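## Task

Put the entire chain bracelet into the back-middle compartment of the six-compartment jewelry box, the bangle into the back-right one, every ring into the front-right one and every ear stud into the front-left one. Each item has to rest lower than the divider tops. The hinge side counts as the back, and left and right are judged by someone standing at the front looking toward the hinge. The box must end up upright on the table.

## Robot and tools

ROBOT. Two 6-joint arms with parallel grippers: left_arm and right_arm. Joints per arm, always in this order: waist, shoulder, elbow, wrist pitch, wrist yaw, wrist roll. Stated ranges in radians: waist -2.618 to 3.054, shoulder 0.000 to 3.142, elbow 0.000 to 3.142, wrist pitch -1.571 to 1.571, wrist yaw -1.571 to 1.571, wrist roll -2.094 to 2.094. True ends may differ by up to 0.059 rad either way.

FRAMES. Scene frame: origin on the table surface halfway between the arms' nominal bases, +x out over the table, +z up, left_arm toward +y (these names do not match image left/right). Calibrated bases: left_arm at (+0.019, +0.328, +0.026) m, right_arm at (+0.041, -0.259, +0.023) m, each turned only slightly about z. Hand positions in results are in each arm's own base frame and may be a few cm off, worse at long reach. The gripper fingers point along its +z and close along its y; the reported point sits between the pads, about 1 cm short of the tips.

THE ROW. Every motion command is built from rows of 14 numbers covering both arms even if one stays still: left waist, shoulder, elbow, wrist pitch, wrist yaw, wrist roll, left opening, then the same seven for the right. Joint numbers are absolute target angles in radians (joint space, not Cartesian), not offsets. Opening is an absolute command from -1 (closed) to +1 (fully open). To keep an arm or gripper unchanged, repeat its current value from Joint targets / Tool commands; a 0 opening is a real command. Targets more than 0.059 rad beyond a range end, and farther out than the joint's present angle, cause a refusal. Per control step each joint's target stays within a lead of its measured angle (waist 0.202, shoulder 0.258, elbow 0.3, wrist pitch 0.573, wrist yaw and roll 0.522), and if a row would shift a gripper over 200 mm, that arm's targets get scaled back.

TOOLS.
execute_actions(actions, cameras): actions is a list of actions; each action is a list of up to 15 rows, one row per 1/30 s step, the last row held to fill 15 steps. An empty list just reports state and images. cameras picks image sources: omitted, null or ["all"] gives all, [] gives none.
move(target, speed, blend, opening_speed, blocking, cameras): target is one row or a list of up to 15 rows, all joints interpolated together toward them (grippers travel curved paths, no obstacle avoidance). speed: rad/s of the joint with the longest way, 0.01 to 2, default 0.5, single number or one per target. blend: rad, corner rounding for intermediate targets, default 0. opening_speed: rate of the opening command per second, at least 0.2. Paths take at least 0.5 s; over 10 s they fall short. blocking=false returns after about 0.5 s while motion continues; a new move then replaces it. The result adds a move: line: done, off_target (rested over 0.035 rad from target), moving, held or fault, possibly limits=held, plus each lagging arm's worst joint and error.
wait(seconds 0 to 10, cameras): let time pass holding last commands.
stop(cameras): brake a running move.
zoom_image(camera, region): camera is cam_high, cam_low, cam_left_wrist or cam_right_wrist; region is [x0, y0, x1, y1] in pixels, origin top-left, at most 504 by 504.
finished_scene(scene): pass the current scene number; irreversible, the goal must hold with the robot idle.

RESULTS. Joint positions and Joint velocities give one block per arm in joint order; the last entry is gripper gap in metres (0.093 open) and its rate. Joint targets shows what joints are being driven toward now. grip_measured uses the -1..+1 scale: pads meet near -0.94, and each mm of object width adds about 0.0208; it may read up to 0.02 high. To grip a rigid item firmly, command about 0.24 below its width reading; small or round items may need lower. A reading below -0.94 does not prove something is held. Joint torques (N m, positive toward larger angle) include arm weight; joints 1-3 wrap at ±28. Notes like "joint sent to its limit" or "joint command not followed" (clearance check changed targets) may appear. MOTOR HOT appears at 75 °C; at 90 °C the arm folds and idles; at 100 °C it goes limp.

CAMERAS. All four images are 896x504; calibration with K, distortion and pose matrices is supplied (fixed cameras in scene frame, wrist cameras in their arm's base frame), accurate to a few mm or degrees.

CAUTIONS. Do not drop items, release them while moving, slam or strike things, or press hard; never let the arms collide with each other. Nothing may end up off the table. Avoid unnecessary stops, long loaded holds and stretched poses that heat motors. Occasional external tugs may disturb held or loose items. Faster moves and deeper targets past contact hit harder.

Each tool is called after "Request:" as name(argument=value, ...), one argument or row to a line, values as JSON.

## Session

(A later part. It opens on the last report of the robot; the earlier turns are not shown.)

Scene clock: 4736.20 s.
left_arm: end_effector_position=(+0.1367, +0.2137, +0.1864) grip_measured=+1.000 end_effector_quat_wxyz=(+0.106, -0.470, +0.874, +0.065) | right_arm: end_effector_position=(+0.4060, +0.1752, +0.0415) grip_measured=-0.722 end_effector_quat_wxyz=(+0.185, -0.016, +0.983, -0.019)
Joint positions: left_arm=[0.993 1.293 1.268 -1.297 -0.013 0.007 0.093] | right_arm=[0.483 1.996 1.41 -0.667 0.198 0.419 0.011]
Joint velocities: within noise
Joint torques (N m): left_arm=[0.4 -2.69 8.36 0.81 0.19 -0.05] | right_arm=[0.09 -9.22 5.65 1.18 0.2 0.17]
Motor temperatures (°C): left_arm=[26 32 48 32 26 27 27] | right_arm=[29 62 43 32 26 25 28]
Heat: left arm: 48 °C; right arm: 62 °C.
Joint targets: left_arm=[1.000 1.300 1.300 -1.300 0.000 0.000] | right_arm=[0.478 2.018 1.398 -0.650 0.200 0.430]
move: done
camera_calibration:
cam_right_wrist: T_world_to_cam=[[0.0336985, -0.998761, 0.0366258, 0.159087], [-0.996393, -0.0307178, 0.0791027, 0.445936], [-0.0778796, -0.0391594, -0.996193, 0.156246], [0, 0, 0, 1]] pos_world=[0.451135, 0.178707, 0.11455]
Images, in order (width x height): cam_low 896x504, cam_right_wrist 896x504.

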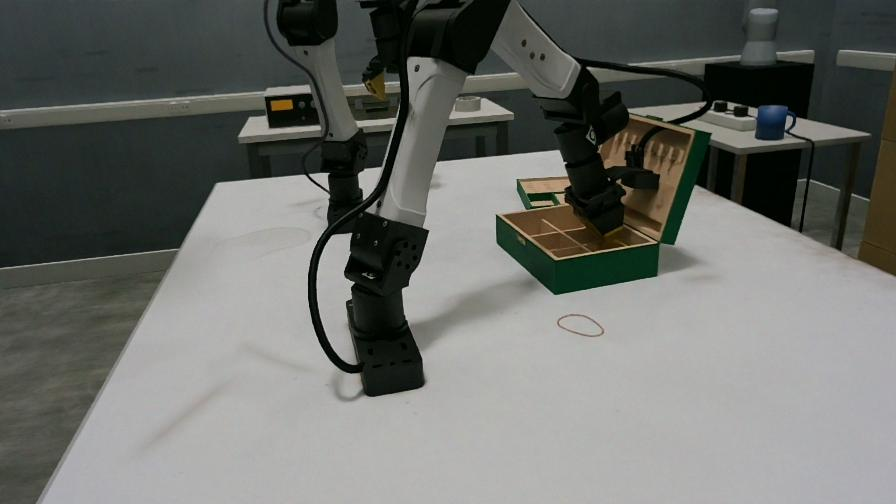

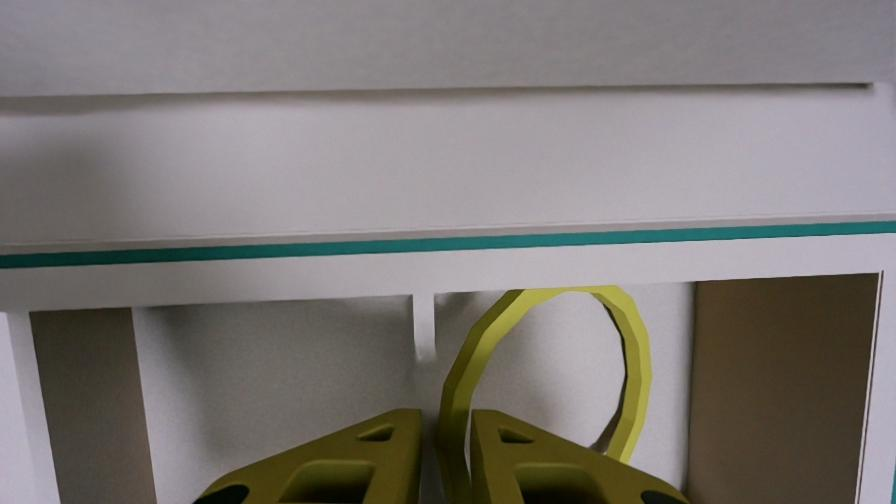

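Request:
move(
  target=[
    [1.0,1.3,1.3,-1.3,0,0,1,0.478,2.018,1.398,-0.65,0.2,0.43,-0.5],
    [1.0,1.3,1.3,-1.3,0,0,1,0.478,1.97,1.6,-0.91,0.2,0.43,-0.5],
  ],
  speed=0.25,
  opening_speed=0.5,
  cameras=["cam_low","cam_right_wrist"],
)

Scene clock: 4743.87 s.
left_arm: end_effector_position=(+0.1367, +0.2137, +0.1864) grip_measured=+1.000 end_effector_quat_wxyz=(+0.106, -0.470, +0.874, +0.065) | right_arm: end_effector_position=(+0.4053, +0.1748, +0.0794) grip_measured=-0.502 end_effector_quat_wxyz=(+0.162, -0.018, +0.986, -0.031)
Joint positions: left_arm=[0.993 1.293 1.268 -1.297 -0.013 0.007 0.093] | right_arm=[0.483 1.996 1.58 -0.889 0.198 0.419 0.021]
Joint velocities: within noise
Joint torques (N m): left_arm=[0.42 -2.69 8.36 0.81 0.19 -0.05] | right_arm=[0.09 -13.96 8.8 0.68 0.2 0.17]
Motor temperatures (°C): left_arm=[26 32 48 32 26 27 27] | right_arm=[29 61 43 32 26 25 28]
Heat: left arm: 48 °C; right arm: 61 °C.
Joint targets: left_arm=[1.000 1.300 1.300 -1.300 0.000 0.000] | right_arm=[0.478 1.970 1.600 -0.910 0.200 0.430]
move: done
camera_calibration:
cam_right_wrist: T_world_to_cam=[[0.0358977, -0.997609, 0.0590623, 0.15447], [-0.99169, -0.0282543, 0.125506, 0.436183], [-0.123537, -0.0630769, -0.990333, 0.216186], [0, 0, 0, 1]] pos_world=[0.45372, 0.180061, 0.15023]
Images, in order (width x height): cam_low 896x504, cam_right_wrist 896x504.

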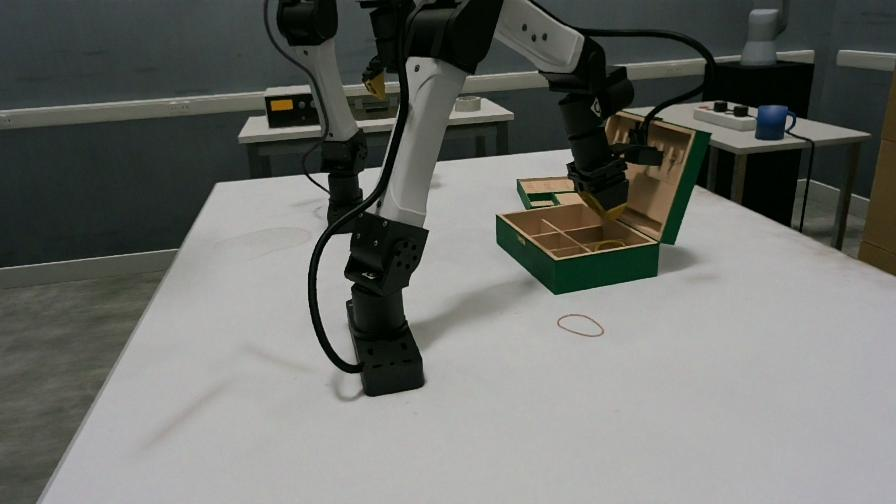

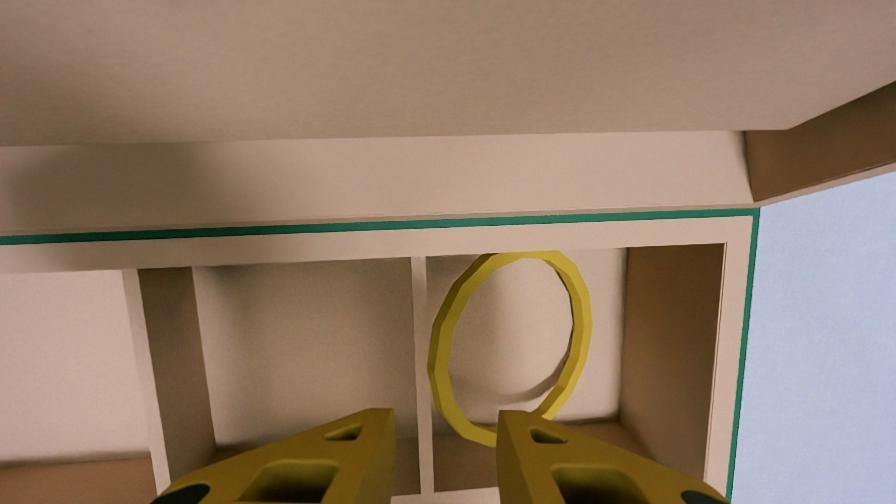

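Request:
move(
  target=[
    [1.0,1.3,1.3,-1.3,0,0,1,0.462,1.975,1.57,-0.9,0.2,0.43,-1],
    [1.0,1.3,1.3,-1.3,0,0,1,0.464,2.013,1.372,-0.633,0.2,0.43,-1],
  ],
  speed=0.2,
  opening_speed=1,
  cameras=["cam_low","cam_right_wrist"],
)

Scene clock: 4759.83 s.
left_arm: end_effector_position=(+0.1367, +0.2137, +0.1864) grip_measured=+1.000 end_effector_quat_wxyz=(+0.106, -0.470, +0.874, +0.065) | right_arm: end_effector_position=(+0.4032, +0.1648, +0.0342) grip_measured=-0.973 end_effector_quat_wxyz=(+0.177, -0.008, +0.984, -0.027)
Joint positions: left_arm=[0.993 1.293 1.268 -1.297 -0.013 0.007 0.093] | right_arm=[0.466 1.996 1.384 -0.66 0.203 0.419 0]
Joint velocities: within noise
Joint torques (N m): left_arm=[0.4 -2.69 8.36 0.81 0.19 -0.05] | right_arm=[0.31 -9.59 5.48 1.26 0.15 0.17]
Motor temperatures (°C): left_arm=[26 32 48 32 26 27 27] | right_arm=[29 63 44 31 26 25 28]
Heat: left arm: 48 °C; right arm: 63 °C.
Joint targets: left_arm=[1.000 1.300 1.300 -1.300 0.000 0.000] | right_arm=[0.464 2.013 1.372 -0.633 0.200 0.430]
move: done
camera_calibration:
cam_right_wrist: T_world_to_cam=[[0.0164624, -0.998647, 0.0493193, 0.155514], [-0.995459, -0.0117444, 0.0944691, 0.439337], [-0.0937621, -0.0506506, -0.994305, 0.156585], [0, 0, 0, 1]] pos_world=[0.449463, 0.168395, 0.10652]
Images, in order (width x height): cam_low 896x504, cam_right_wrist 896x504.

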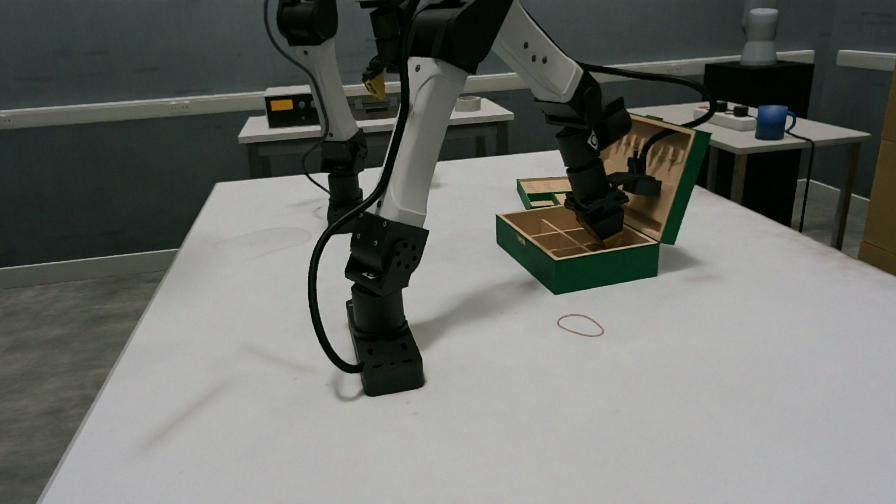

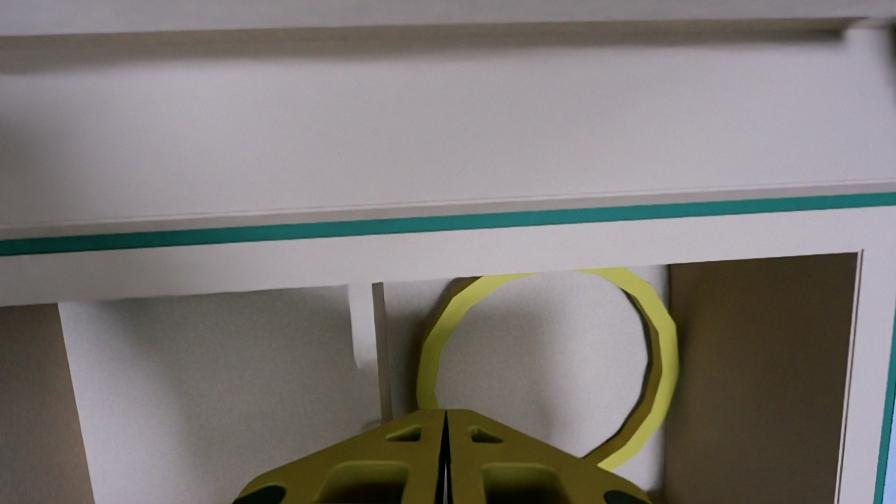

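Request:
move(
  target=[
    [1.0,1.3,1.3,-1.3,0,0,1,0.464,2.045,1.318,-0.543,0.2,0.43,-1],
    [1.0,1.3,1.3,-1.3,0,0,1,0.478,1.97,1.6,-0.91,0.2,0.43,-0.9],
  ],
  speed=0.15,
  cameras=["cam_low","cam_right_wrist"],
)

Scene clock: 4769.97 s.
left_arm: end_effector_position=(+0.1367, +0.2137, +0.1864) grip_measured=+1.000 end_effector_quat_wxyz=(+0.106, -0.470, +0.874, +0.065) | right_arm: end_effector_position=(+0.4073, +0.1689, +0.0778) grip_measured=-0.903 end_effector_quat_wxyz=(+0.161, -0.012, +0.986, -0.037)
Joint positions: left_arm=[0.993 1.293 1.268 -1.297 -0.013 0.007 0.093] | right_arm=[0.472 1.999 1.579 -0.89 0.208 0.421 0.002]
Joint velocities: within noise
Joint torques (N m): left_arm=[0.4 -2.7 8.38 0.81 0.19 -0.05] | right_arm=[1.02 -14.35 8.85 0.7 0.11 0.15]
Motor temperatures (°C): left_arm=[26 32 48 32 26 27 27] | right_arm=[29 63 44 32 26 25 28]
Heat: left arm: 48 °C; right arm: 63 °C.
Joint targets: left_arm=[1.000 1.300 1.300 -1.300 0.000 0.000] | right_arm=[0.478 1.970 1.600 -0.910 0.200 0.430]
move: done
camera_calibration:
cam_right_wrist: T_world_to_cam=[[0.0207369, -0.997429, 0.0685965, 0.153952], [-0.991928, -0.0119408, 0.126237, 0.435478], [-0.125093, -0.0706605, -0.989626, 0.216346], [0, 0, 0, 1]] pos_world=[0.455834, 0.174043, 0.148568]
Images, in order (width x height): cam_low 896x504, cam_right_wrist 896x504.

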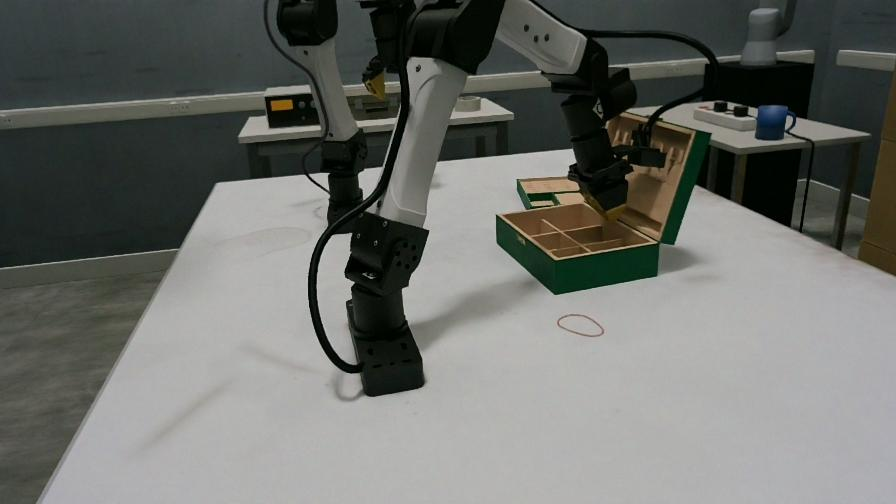

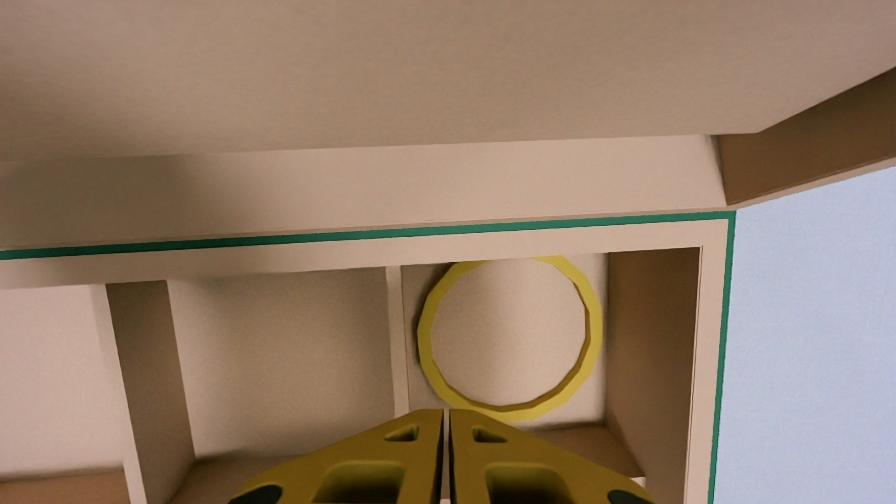

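Request:
move(
  target=[
    [1.0,1.3,1.3,-1.3,0,0,1,0.47,1.75,1.6,-1.1,0.2,0.43,-0.5],
    [1.0,1.3,1.3,-1.3,0,0,1,0.1,1.32,1.05,-1.21,0,0,-0.3],
  ],
  speed=0.7,
  blend=0.1,
  cameras=["cam_right_wrist"],
)

Scene clock: 4782.07 s.
left_arm: end_effector_position=(+0.1367, +0.2137, +0.1864) grip_measured=+1.000 end_effector_quat_wxyz=(+0.106, -0.470, +0.874, +0.065) | right_arm: end_effector_position=(+0.2334, +0.0231, +0.1200) grip_measured=-0.302 end_effector_quat_wxyz=(+0.050, -0.046, +0.998, -0.002)
Joint positions: left_arm=[0.993 1.293 1.268 -1.297 -0.013 0.007 0.093] | right_arm=[0.105 1.335 1.06 -1.196 0.009 0.012 0.031]
Joint velocities: within noise
Joint torques (N m): left_arm=[0.42 -2.7 8.39 0.81 0.19 -0.05] | right_arm=[0.08 -6.16 5.82 0.43 -0.07 -0.07]
Motor temperatures (°C): left_arm=[26 32 48 32 26 27 27] | right_arm=[29 65 44 31 26 25 28]
Heat: left arm: 48 °C; right arm: 65 °C.
Joint targets: left_arm=[1.000 1.300 1.300 -1.300 0.000 0.000] | right_arm=[0.100 1.320 1.050 -1.210 0.000 0.000]
move: done
camera_calibration:
cam_right_wrist: T_world_to_cam=[[0.0996159, -0.995024, -0.002007, -0.000755445], [-0.934549, -0.0942536, 0.343125, 0.218385], [-0.341606, -0.032305, -0.939288, 0.269664], [0, 0, 0, 1]] pos_world=[0.296285, 0.0285434, 0.178358]
Images, in order (width x height): cam_right_wrist 896x504.

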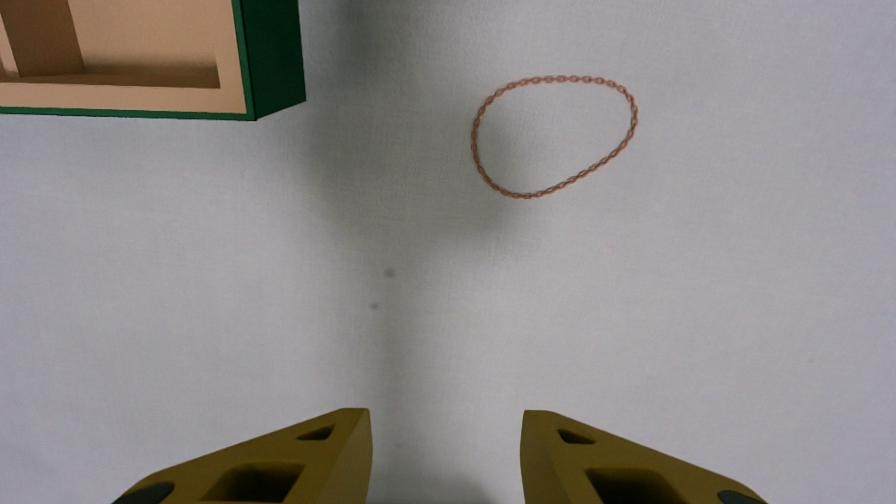

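Request:
move(
  target=[1.0,1.3,1.3,-1.3,0,0,1,0.184,1.37,0.74,-0.643,0.2,0.18,-0.3],
  speed=0.5,
  cameras=["cam_right_wrist"],
)

Scene clock: 4797.83 s.
left_arm: end_effector_position=(+0.1367, +0.2137, +0.1864) grip_measured=+1.000 end_effector_quat_wxyz=(+0.106, -0.470, +0.874, +0.065) | right_arm: end_effector_position=(+0.2722, +0.0162, +0.0518) grip_measured=-0.302 end_effector_quat_wxyz=(+0.163, +0.009, +0.984, -0.068)
Joint positions: left_arm=[0.993 1.293 1.268 -1.297 -0.013 0.007 0.093] | right_arm=[0.177 1.36 0.749 -0.66 0.192 0.168 0.031]
Joint velocities: within noise
Joint torques (N m): left_arm=[0.4 -2.69 8.38 0.81 0.19 -0.05] | right_arm=[1.06 -3.96 5.81 1.15 0.28 0.17]
Motor temperatures (°C): left_arm=[26 32 48 32 26 27 27] | right_arm=[29 61 44 31 26 25 28]
Heat: left arm: 48 °C; right arm: 61 °C.
Joint targets: left_arm=[1.000 1.300 1.300 -1.300 0.000 0.000] | right_arm=[0.184 1.370 0.740 -0.643 0.200 0.180]
move: done
camera_calibration:
cam_right_wrist: T_world_to_cam=[[-0.0311635, -0.992, 0.122333, 0.0175151], [-0.991898, 0.0457743, 0.118505, 0.302351], [-0.123157, -0.117648, -0.985389, 0.162927], [0, 0, 0, 1]] pos_world=[0.320513, 0.0227031, 0.122574]
Images, in order (width x height): cam_right_wrist 896x504.

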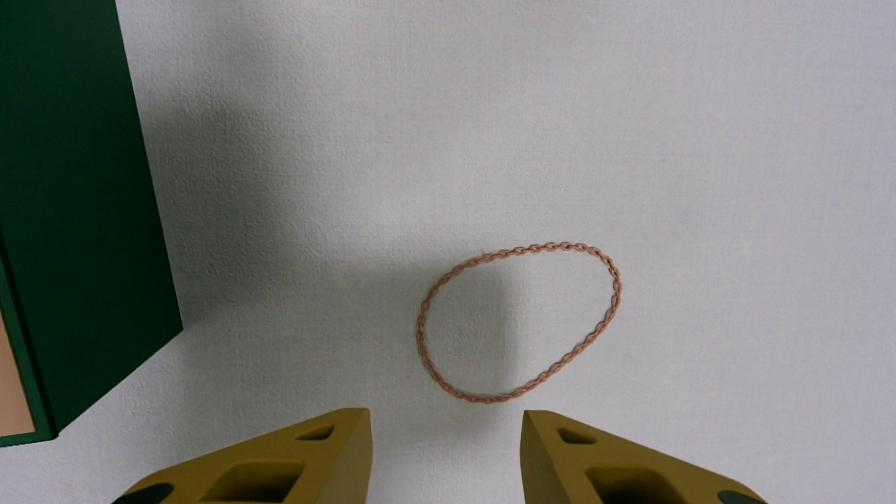

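Request:
move(
  target=[1.0,1.3,1.3,-1.3,0,0,1,0.182,1.507,0.622,-0.385,0.2,0.18,-0.55],
  speed=0.2,
  cameras=["cam_right_wrist"],
)

Scene clock: 4808.43 s.
left_arm: end_effector_position=(+0.1367, +0.2137, +0.1864) grip_measured=+1.000 end_effector_quat_wxyz=(+0.106, -0.470, +0.874, +0.065) | right_arm: end_effector_position=(+0.2785, +0.0171, +0.0017) grip_measured=-0.548 end_effector_quat_wxyz=(+0.166, +0.010, +0.984, -0.068)
Joint positions: left_arm=[0.993 1.293 1.268 -1.297 -0.013 0.007 0.093] | right_arm=[0.177 1.494 0.632 -0.402 0.193 0.168 0.019]
Joint velocities: within noise
Joint torques (N m): left_arm=[0.4 -2.69 8.38 0.81 0.19 -0.05] | right_arm=[0.85 -4.3 4.96 1.2 0.23 0.18]
Motor temperatures (°C): left_arm=[26 32 48 32 26 27 27] | right_arm=[29 58 43 31 26 25 28]
Heat: left arm: 48 °C; right arm: 58 °C.
Joint targets: left_arm=[1.000 1.300 1.300 -1.300 0.000 0.000] | right_arm=[0.182 1.507 0.622 -0.385 0.200 0.180]
move: done
camera_calibration:
cam_right_wrist: T_world_to_cam=[[-0.033104, -0.991949, 0.122237, 0.0252574], [-0.992578, 0.046949, 0.112181, 0.314717], [-0.117016, -0.117616, -0.986141, 0.112702], [0, 0, 0, 1]] pos_world=[0.326405, 0.023534, 0.072748]
Images, in order (width x height): cam_right_wrist 896x504.

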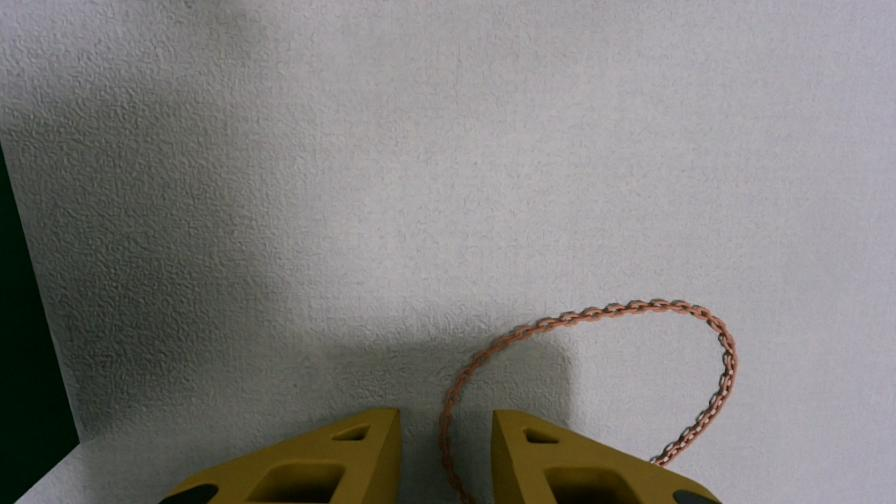

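Request:
move(
  target=[
    [1.0,1.3,1.3,-1.3,0,0,1,0.182,1.527,0.604,-0.352,0.2,0.18,-0.55],
    [1.0,1.3,1.3,-1.3,0,0,1,0.182,1.527,0.604,-0.352,0.2,0.18,-1],
    [1.0,1.3,1.3,-1.3,0,0,1,0.182,1.45,0.66,-0.49,0.2,0.18,-1],
  ],
  speed=0.15,
  opening_speed=1,
  cameras=["cam_low","cam_right_wrist"],
)

Scene clock: 4819.77 s.
left_arm: end_effector_position=(+0.1367, +0.2137, +0.1864) grip_measured=+1.000 end_effector_quat_wxyz=(+0.106, -0.470, +0.874, +0.065) | right_arm: end_effector_position=(+0.2698, +0.0162, +0.0065) grip_measured=-0.971 end_effector_quat_wxyz=(+0.152, +0.007, +0.986, -0.071)
Joint positions: left_arm=[0.993 1.293 1.268 -1.297 -0.013 0.007 0.093] | right_arm=[0.181 1.468 0.642 -0.469 0.195 0.169 0]
Joint velocities: within noise
Joint torques (N m): left_arm=[0.4 -2.69 8.36 0.81 0.19 -0.06] | right_arm=[0.54 -6.97 7.72 0.72 0.21 0.17]
Motor temperatures (°C): left_arm=[26 32 48 32 26 27 27] | right_arm=[29 56 43 31 26 25 28]
Heat: left arm: 48 °C; right arm: 56 °C.
Joint targets: left_arm=[1.000 1.300 1.300 -1.300 0.000 0.000] | right_arm=[0.182 1.450 0.660 -0.490 0.200 0.180]
move: done; target 2's new numbers were sent with right_arm's wrist pitch 0.036 rad from that target
camera_calibration:
cam_right_wrist: T_world_to_cam=[[-0.0264785, -0.991137, 0.130181, 0.0216892], [-0.988955, 0.0449704, 0.141232, 0.304434], [-0.145835, -0.125004, -0.98138, 0.124233], [0, 0, 0, 1]] pos_world=[0.319763, 0.023336, 0.0761004]
Images, in order (width x height): cam_low 896x504, cam_right_wrist 896x504.

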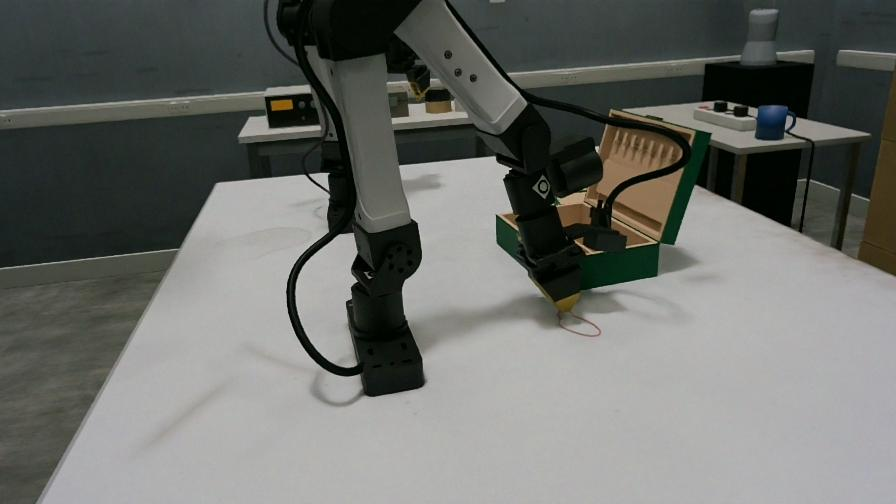

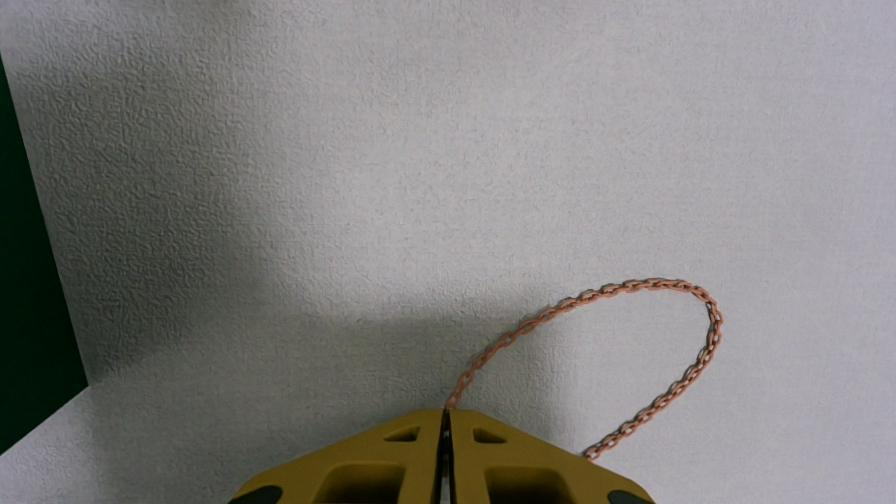

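Request:
move(
  target=[
    [1.0,1.3,1.3,-1.3,0,0,1,0.184,1.3,1.28,-1.22,0.2,0.18,-1],
    [1.0,1.3,1.3,-1.3,0,0,1,0.564,2.02,2.033,-1.255,0.2,0.51,-1],
  ],
  speed=[0.4,0.4],
  cameras=["cam_low","cam_high","cam_right_wrist"],
)

Scene clock: 4835.13 s.
left_arm: end_effector_position=(+0.1367, +0.2137, +0.1864) grip_measured=+1.000 end_effector_quat_wxyz=(+0.106, -0.470, +0.874, +0.065) | right_arm: end_effector_position=(+0.4029, +0.2157, +0.1893) grip_measured=-0.971 end_effector_quat_wxyz=(+0.195, -0.016, +0.981, +0.003)
Joint positions: left_arm=[0.993 1.293 1.268 -1.297 -0.013 0.007 0.093] | right_arm=[0.563 2.005 2.011 -1.235 0.196 0.497 0]
Joint velocities: within noise
Joint torques (N m): left_arm=[0.42 -2.69 8.36 0.81 0.19 -0.05] | right_arm=[0.54 -10.25 9.03 0.86 0.22 0.21]
Motor temperatures (°C): left_arm=[26 32 48 32 26 27 27] | right_arm=[29 55 44 31 26 25 28]
Heat: left arm: 48 °C; right arm: 55 °C.
Joint targets: left_arm=[1.000 1.300 1.300 -1.300 0.000 0.000] | right_arm=[0.564 2.020 2.033 -1.255 0.200 0.510]
move: done
camera_calibration:
cam_right_wrist: T_world_to_cam=[[0.0422012, -0.999092, -0.005892, 0.19896], [-0.997441, -0.0424707, 0.0575091, 0.439391], [-0.0577072, 0.00344996, -0.998328, 0.287932], [0, 0, 0, 1]] pos_world=[0.446486, 0.216447, 0.263354]
Images, in order (width x height): cam_high 896x504, cam_low 896x504, cam_right_wrist 896x504.

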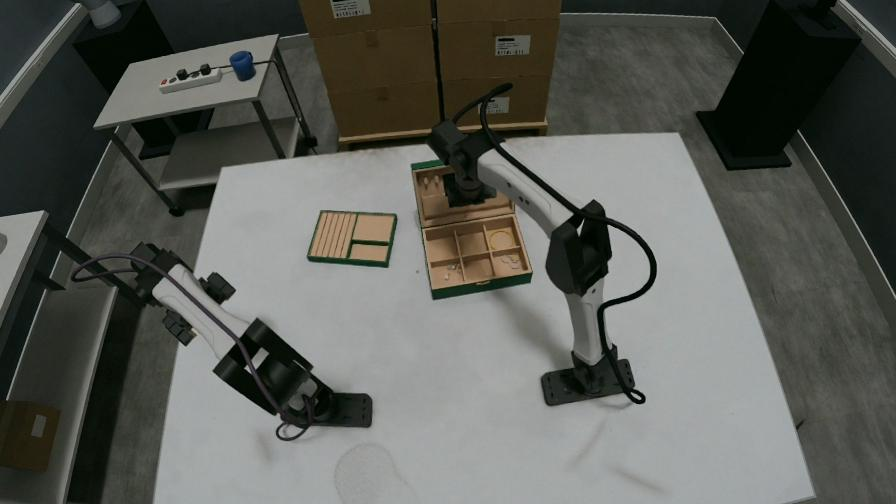

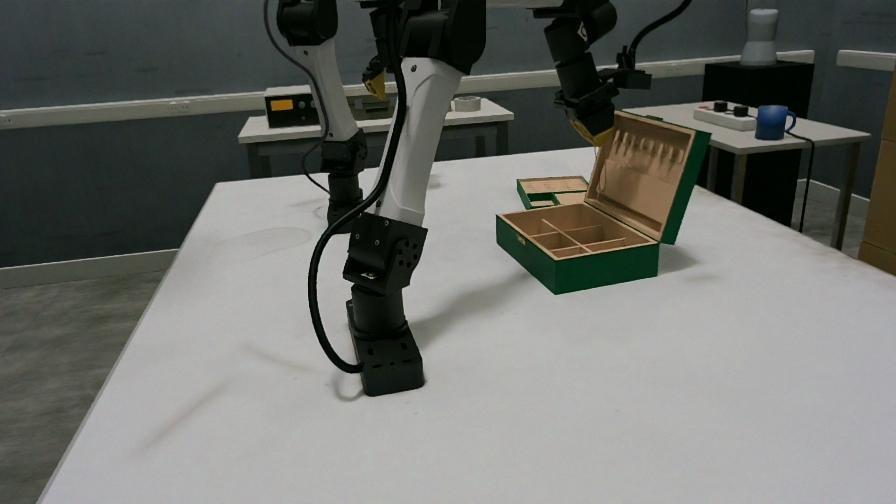

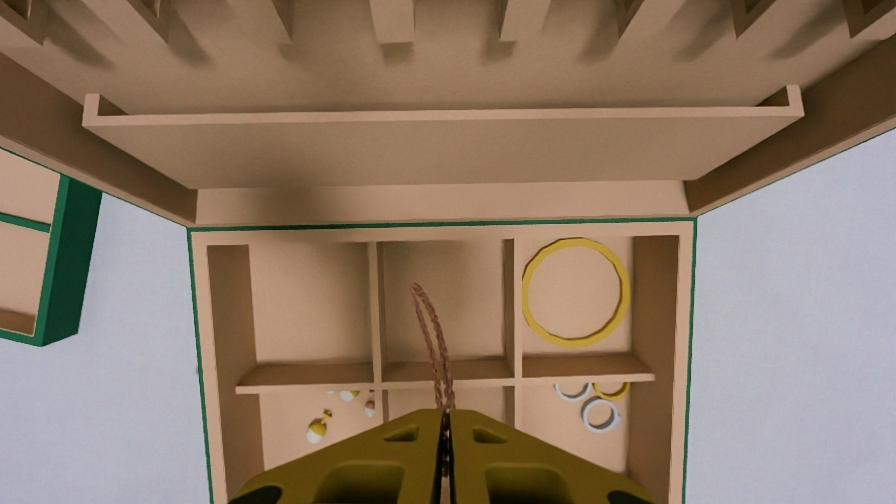

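Request:
move(
  target=[1.0,1.3,1.3,-1.3,0,0,1,0.566,2.06,1.6,-0.82,0.2,0.515,-1],
  speed=0.2,
  cameras=["cam_low","cam_right_wrist"],
)

Request:
move(
  target=[1.0,1.3,1.3,-1.3,0,0,1,0.566,2.07,1.48,-0.68,0.2,0.515,-1],
  speed=0.15,
  cameras=["cam_low","cam_right_wrist"],
)

Scene clock: 4849.83 s.
left_arm: end_effector_position=(+0.1367, +0.2137, +0.1864) grip_measured=+1.000 end_effector_quat_wxyz=(+0.106, -0.470, +0.874, +0.065) | right_arm: end_effector_position=(+0.4050, +0.2171, +0.0720) grip_measured=-0.971 end_effector_quat_wxyz=(+0.178, -0.015, +0.984, -0.007)
Joint positions: left_arm=[0.993 1.293 1.268 -1.297 -0.013 0.007 0.093] | right_arm=[0.563 2.042 1.609 -0.837 0.196 0.503 0]
Joint velocities: within noise
Joint torques (N m): left_arm=[0.42 -2.69 8.38 0.81 0.19 -0.05] | right_arm=[0.7 -10.35 6.09 1.17 0.23 0.18]
Motor temperatures (°C): left_arm=[26 32 48 32 26 27 27] | right_arm=[29 57 45 31 26 25 28]
Heat: left arm: 48 °C; right arm: 57 °C.
Joint targets: left_arm=[1.000 1.300 1.300 -1.300 0.000 0.000] | right_arm=[0.566 2.060 1.600 -0.820 0.200 0.515]
move: done
camera_calibration:
cam_right_wrist: T_world_to_cam=[[0.0369924, -0.999238, 0.0124327, 0.200377], [-0.995057, -0.0356846, 0.0926699, 0.443404], [-0.0921556, -0.0157993, -0.995619, 0.188866], [0, 0, 0, 1]] pos_world=[0.451205, 0.219031, 0.144458]
Images, in order (width x height): cam_low 896x504, cam_right_wrist 896x504.

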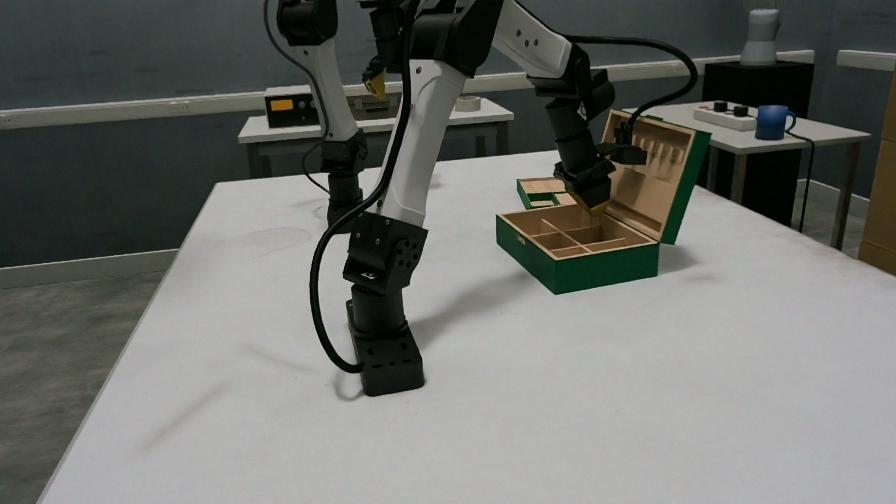

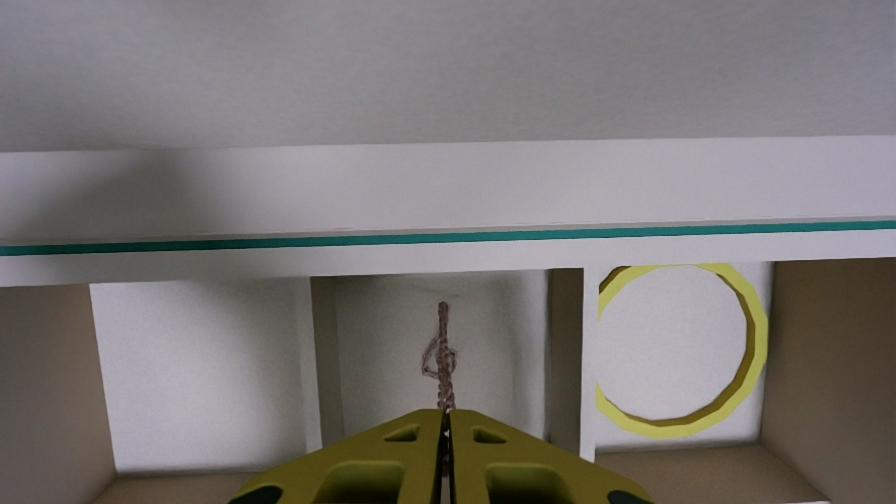

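Scene clock: 4851.37 s.
left_arm: end_effector_position=(+0.1367, +0.2137, +0.1864) grip_measured=+1.000 end_effector_quat_wxyz=(+0.106, -0.470, +0.874, +0.065) | right_arm: end_effector_position=(+0.4021, +0.2153, +0.0405) grip_measured=-0.971 end_effector_quat_wxyz=(+0.183, -0.014, +0.983, -0.004)
Joint positions: left_arm=[0.993 1.293 1.268 -1.297 -0.013 0.007 0.093] | right_arm=[0.563 2.051 1.49 -0.697 0.196 0.503 0]
Joint velocities: within noise
Joint torques (N m): left_arm=[0.42 -2.7 8.36 0.81 0.19 -0.05] | right_arm=[0.72 -10.11 5.83 1.17 0.23 0.17]
Motor temperatures (°C): left_arm=[26 32 48 32 26 27 27] | right_arm=[29 57 45 31 26 25 28]
Heat: left arm: 48 °C; right arm: 57 °C.
Joint targets: left_arm=[1.000 1.300 1.300 -1.300 0.000 0.000] | right_arm=[0.566 2.070 1.480 -0.680 0.200 0.515]
move: done
camera_calibration:
cam_right_wrist: T_world_to_cam=[[0.036542, -0.999312, 0.00635387, 0.199478], [-0.995946, -0.0358945, 0.0824836, 0.444166], [-0.0821988, -0.00934223, -0.996572, 0.151896], [0, 0, 0, 1]] pos_world=[0.447561, 0.216703, 0.113471]
Images, in order (width x height): cam_low 896x504, cam_right_wrist 896x504.

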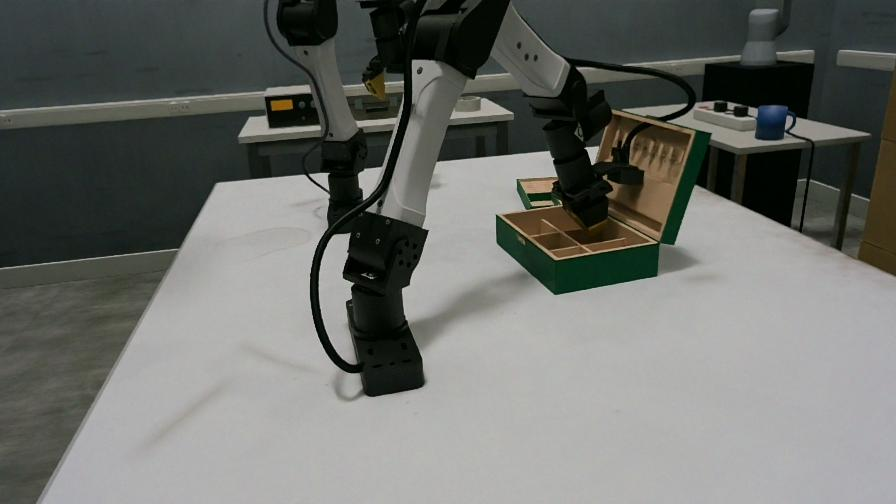

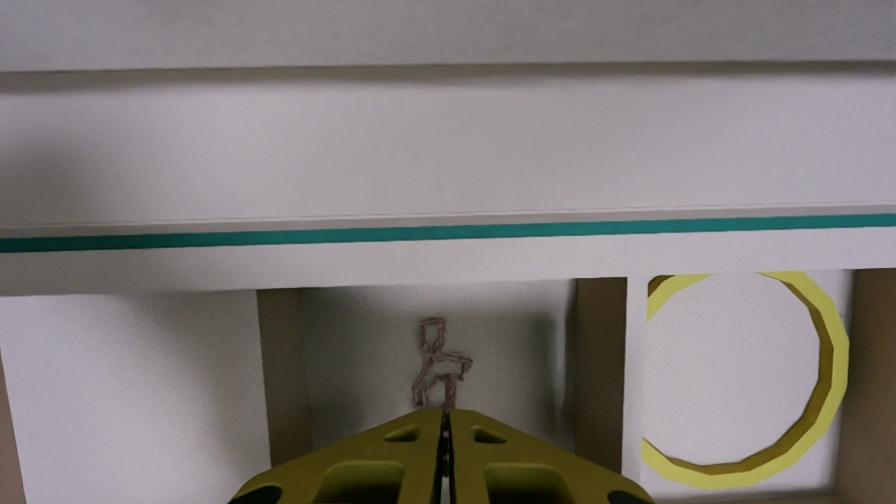

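Lower a bit more and release.

Request:
move(
  target=[
    [1.0,1.3,1.3,-1.3,0,0,1,0.566,2.09,1.42,-0.6,0.2,0.515,-1],
    [1.0,1.3,1.3,-1.3,0,0,1,0.566,2.09,1.42,-0.6,0.2,0.515,-0.5],
    [1.0,1.3,1.3,-1.3,0,0,1,0.564,2.0,1.9,-1.15,0.2,0.515,-0.5],
  ],
  speed=[0.15,0.15,0.3],
  opening_speed=0.5,
  cameras=["cam_low","cam_right_wrist"],
)

Scene clock: 4862.37 s.
left_arm: end_effector_position=(+0.1367, +0.2137, +0.1864) grip_measured=+1.000 end_effector_quat_wxyz=(+0.106, -0.470, +0.874, +0.065) | right_arm: end_effector_position=(+0.4043, +0.2162, +0.1449) grip_measured=-0.502 end_effector_quat_wxyz=(+0.176, -0.015, +0.984, -0.011)
Joint positions: left_arm=[0.993 1.293 1.268 -1.297 -0.013 0.007 0.093] | right_arm=[0.564 2.029 1.881 -1.129 0.2 0.504 0.021]
Joint velocities: within noise
Joint torques (N m): left_arm=[0.42 -2.7 8.36 0.81 0.19 -0.06] | right_arm=[0.47 -14.72 8.84 0.72 0.19 0.18]
Motor temperatures (°C): left_arm=[26 32 48 32 26 27 27] | right_arm=[29 59 44 31 26 25 28]
Heat: left arm: 48 °C; right arm: 59 °C.
Joint targets: left_arm=[1.000 1.300 1.300 -1.300 0.000 0.000] | right_arm=[0.564 2.000 1.900 -1.150 0.200 0.515]
move: done
camera_calibration:
cam_right_wrist: T_world_to_cam=[[0.0358676, -0.999174, 0.0190889, 0.198074], [-0.994753, -0.0338646, 0.0965381, 0.43476], [-0.095812, -0.0224513, -0.995146, 0.26418], [0, 0, 0, 1]] pos_world=[0.450686, 0.218564, 0.217146]
Images, in order (width x height): cam_low 896x504, cam_right_wrist 896x504.

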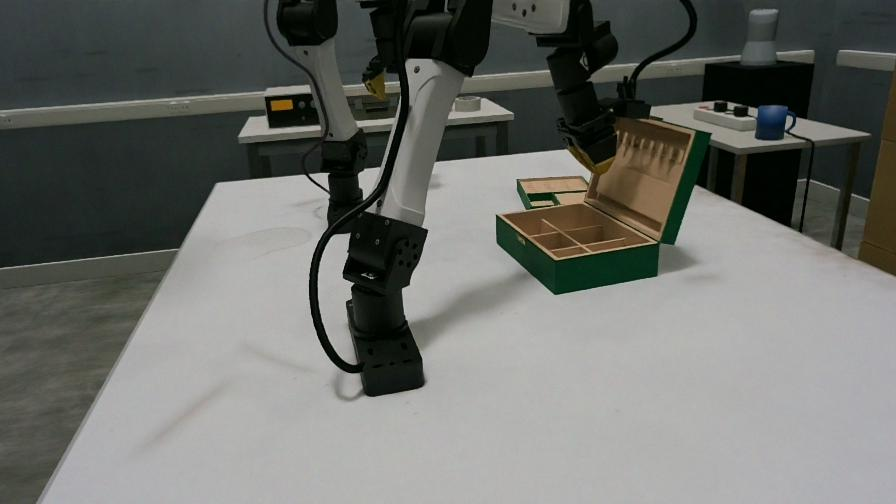

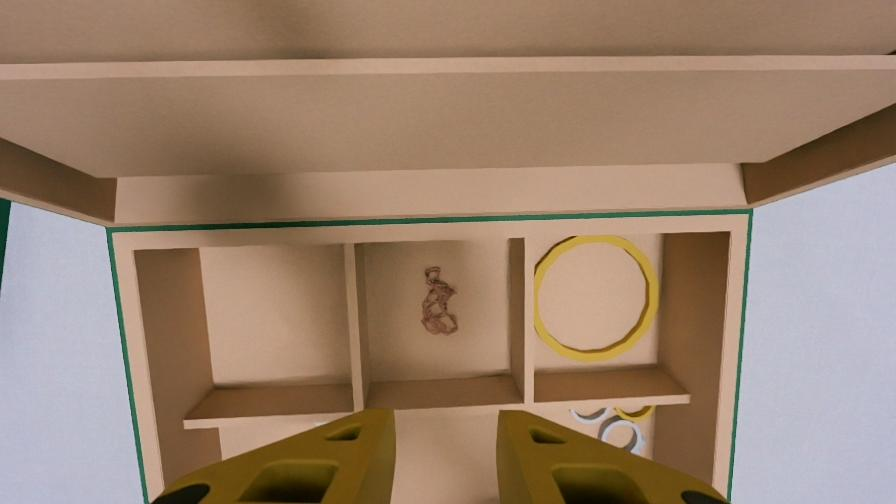

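All in place. Quick retreat then finish.

Request:
move(
  target=[
    [1.0,1.3,1.3,-1.3,0,0,1,0.5,1.3,1.35,-1.25,0.2,0.515,-0.5],
  ],
  speed=0.7,
  cameras=["cam_high","cam_right_wrist"],
)

Request:
zoom_image(
  camera="cam_high",
  region=[400, 200, 550, 310],
)

Scene clock: 4870.17 s.
left_arm: end_effector_position=(+0.1367, +0.2137, +0.1864) grip_measured=+1.000 end_effector_quat_wxyz=(+0.106, -0.470, +0.874, +0.065) | right_arm: end_effector_position=(+0.2644, +0.1083, +0.2205) grip_measured=-0.502 end_effector_quat_wxyz=(+0.217, +0.018, +0.976, +0.008)
Joint positions: left_arm=[0.993 1.293 1.268 -1.297 -0.013 0.007 0.093] | right_arm=[0.506 1.307 1.361 -1.233 0.2 0.504 0.021]
Joint velocities: within noise
Joint torques (N m): left_arm=[0.42 -2.69 8.38 0.81 0.19 -0.06] | right_arm=[-0.03 -5.38 6 1 0.18 0.17]
Motor temperatures (°C): left_arm=[26 32 48 32 26 27 27] | right_arm=[29 60 45 31 26 25 28]
Heat: left arm: 48 °C; right arm: 60 °C.
Joint targets: left_arm=[1.000 1.300 1.300 -1.300 0.000 0.000] | right_arm=[0.500 1.300 1.350 -1.250 0.200 0.515]
move: done
camera_calibration:
cam_right_wrist: T_world_to_cam=[[-0.0216443, -0.999323, -0.0297564, 0.119817], [-0.999689, 0.0212648, 0.0130116, 0.298403], [-0.0123701, 0.0300288, -0.999472, 0.296826], [0, 0, 0, 1]] pos_world=[0.304575, 0.104477, 0.296352]
Images, in order (width x height): cam_high 896x504, cam_right_wrist 896x504.

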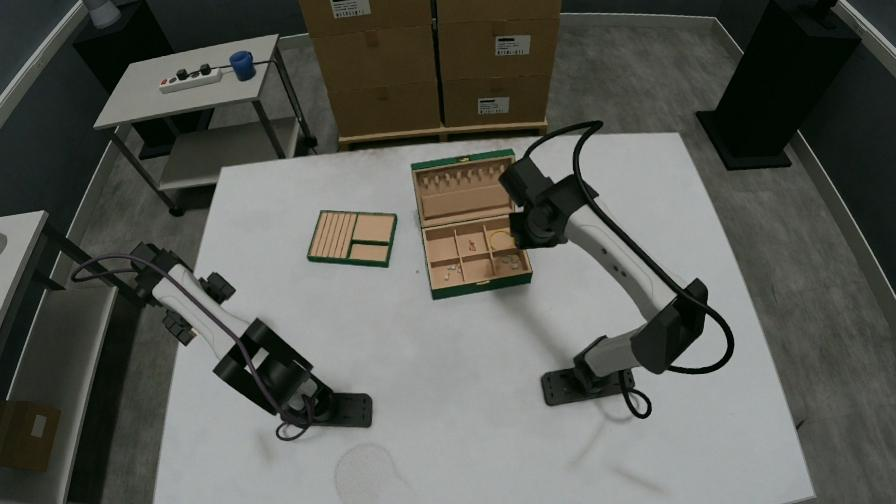

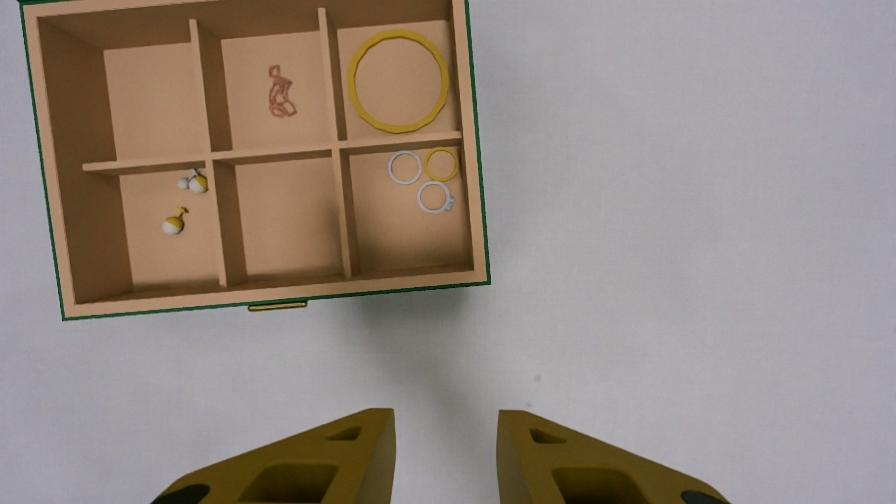

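Scaled by 3.360 from the camera's 896x504 image, which has a finer 1280x720 frame.

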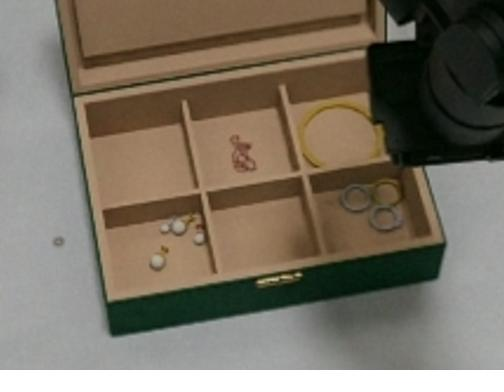

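Request:
zoom_image(
  camera="cam_high",
  region=[405, 262, 430, 280],
)

Request:
zoom_image(
  camera="cam_high",
  region=[430, 255, 470, 285],
)

Scaled by 20.160 from the camera's 896x504 image, which has a finer 1280x720 frame.

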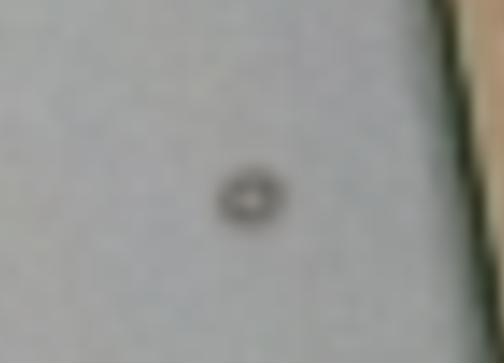

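Scaled by 12.600 from the camera's 896x504 image, which has a finer 1280x720 frame.

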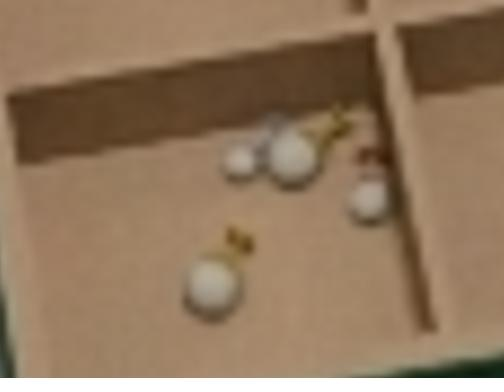

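Request:
move(
  target=[1.0,1.3,1.3,-1.3,0,0,1,0.95,1.6,1.45,-1.2,0,0.5,-0.5],
  speed=0.8,
  cameras=["cam_right_wrist"],
)

Scene clock: 4889.37 s.
left_arm: end_effector_position=(+0.1367, +0.2137, +0.1864) grip_measured=+1.000 end_effector_quat_wxyz=(+0.106, -0.470, +0.874, +0.065) | right_arm: end_effector_position=(+0.1896, +0.2624, +0.1592) grip_measured=-0.502 end_effector_quat_wxyz=(+0.076, -0.220, +0.971, +0.061)
Joint positions: left_arm=[0.993 1.293 1.268 -1.297 -0.013 0.007 0.093] | right_arm=[0.95 1.591 1.429 -1.214 0.01 0.504 0.021]
Joint velocities: within noise
Joint torques (N m): left_arm=[0.4 -2.69 8.38 0.81 0.19 -0.05] | right_arm=[0.44 -6.69 8.87 0.91 0.01 0.02]
Motor temperatures (°C): left_arm=[26 32 48 32 26 27 27] | right_arm=[29 57 45 31 26 25 27]
Heat: left arm: 48 °C; right arm: 57 °C.
Joint targets: left_arm=[1.000 1.300 1.300 -1.300 0.000 0.000] | right_arm=[0.950 1.600 1.450 -1.200 0.000 0.500]
move: done
camera_calibration:
cam_right_wrist: T_world_to_cam=[[0.443317, -0.891444, -0.0937909, 0.1641], [-0.850913, -0.451424, 0.268631, 0.276353], [-0.281809, -0.039281, -0.958666, 0.292832], [0, 0, 0, 1]] pos_world=[0.244927, 0.282541, 0.221882]
Images, in order (width x height): cam_right_wrist 896x504.

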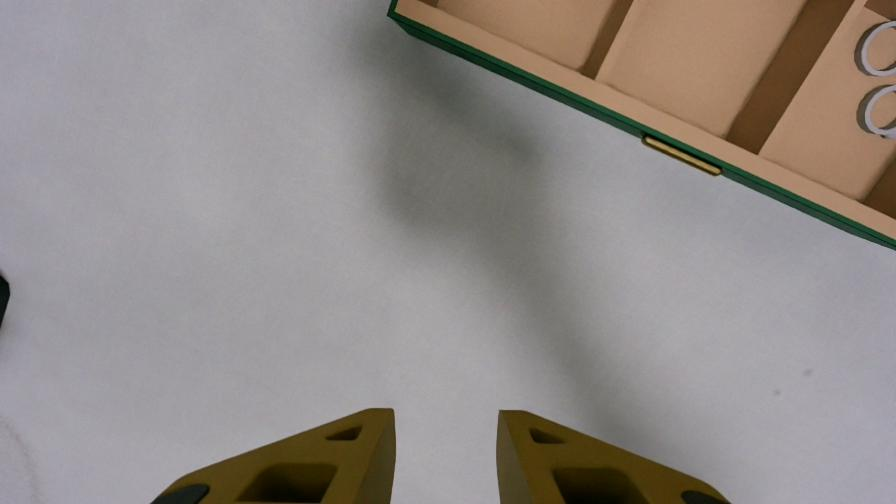

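Request:
finished_scene(
  scene=2,
)

The scene is finished: the task was done.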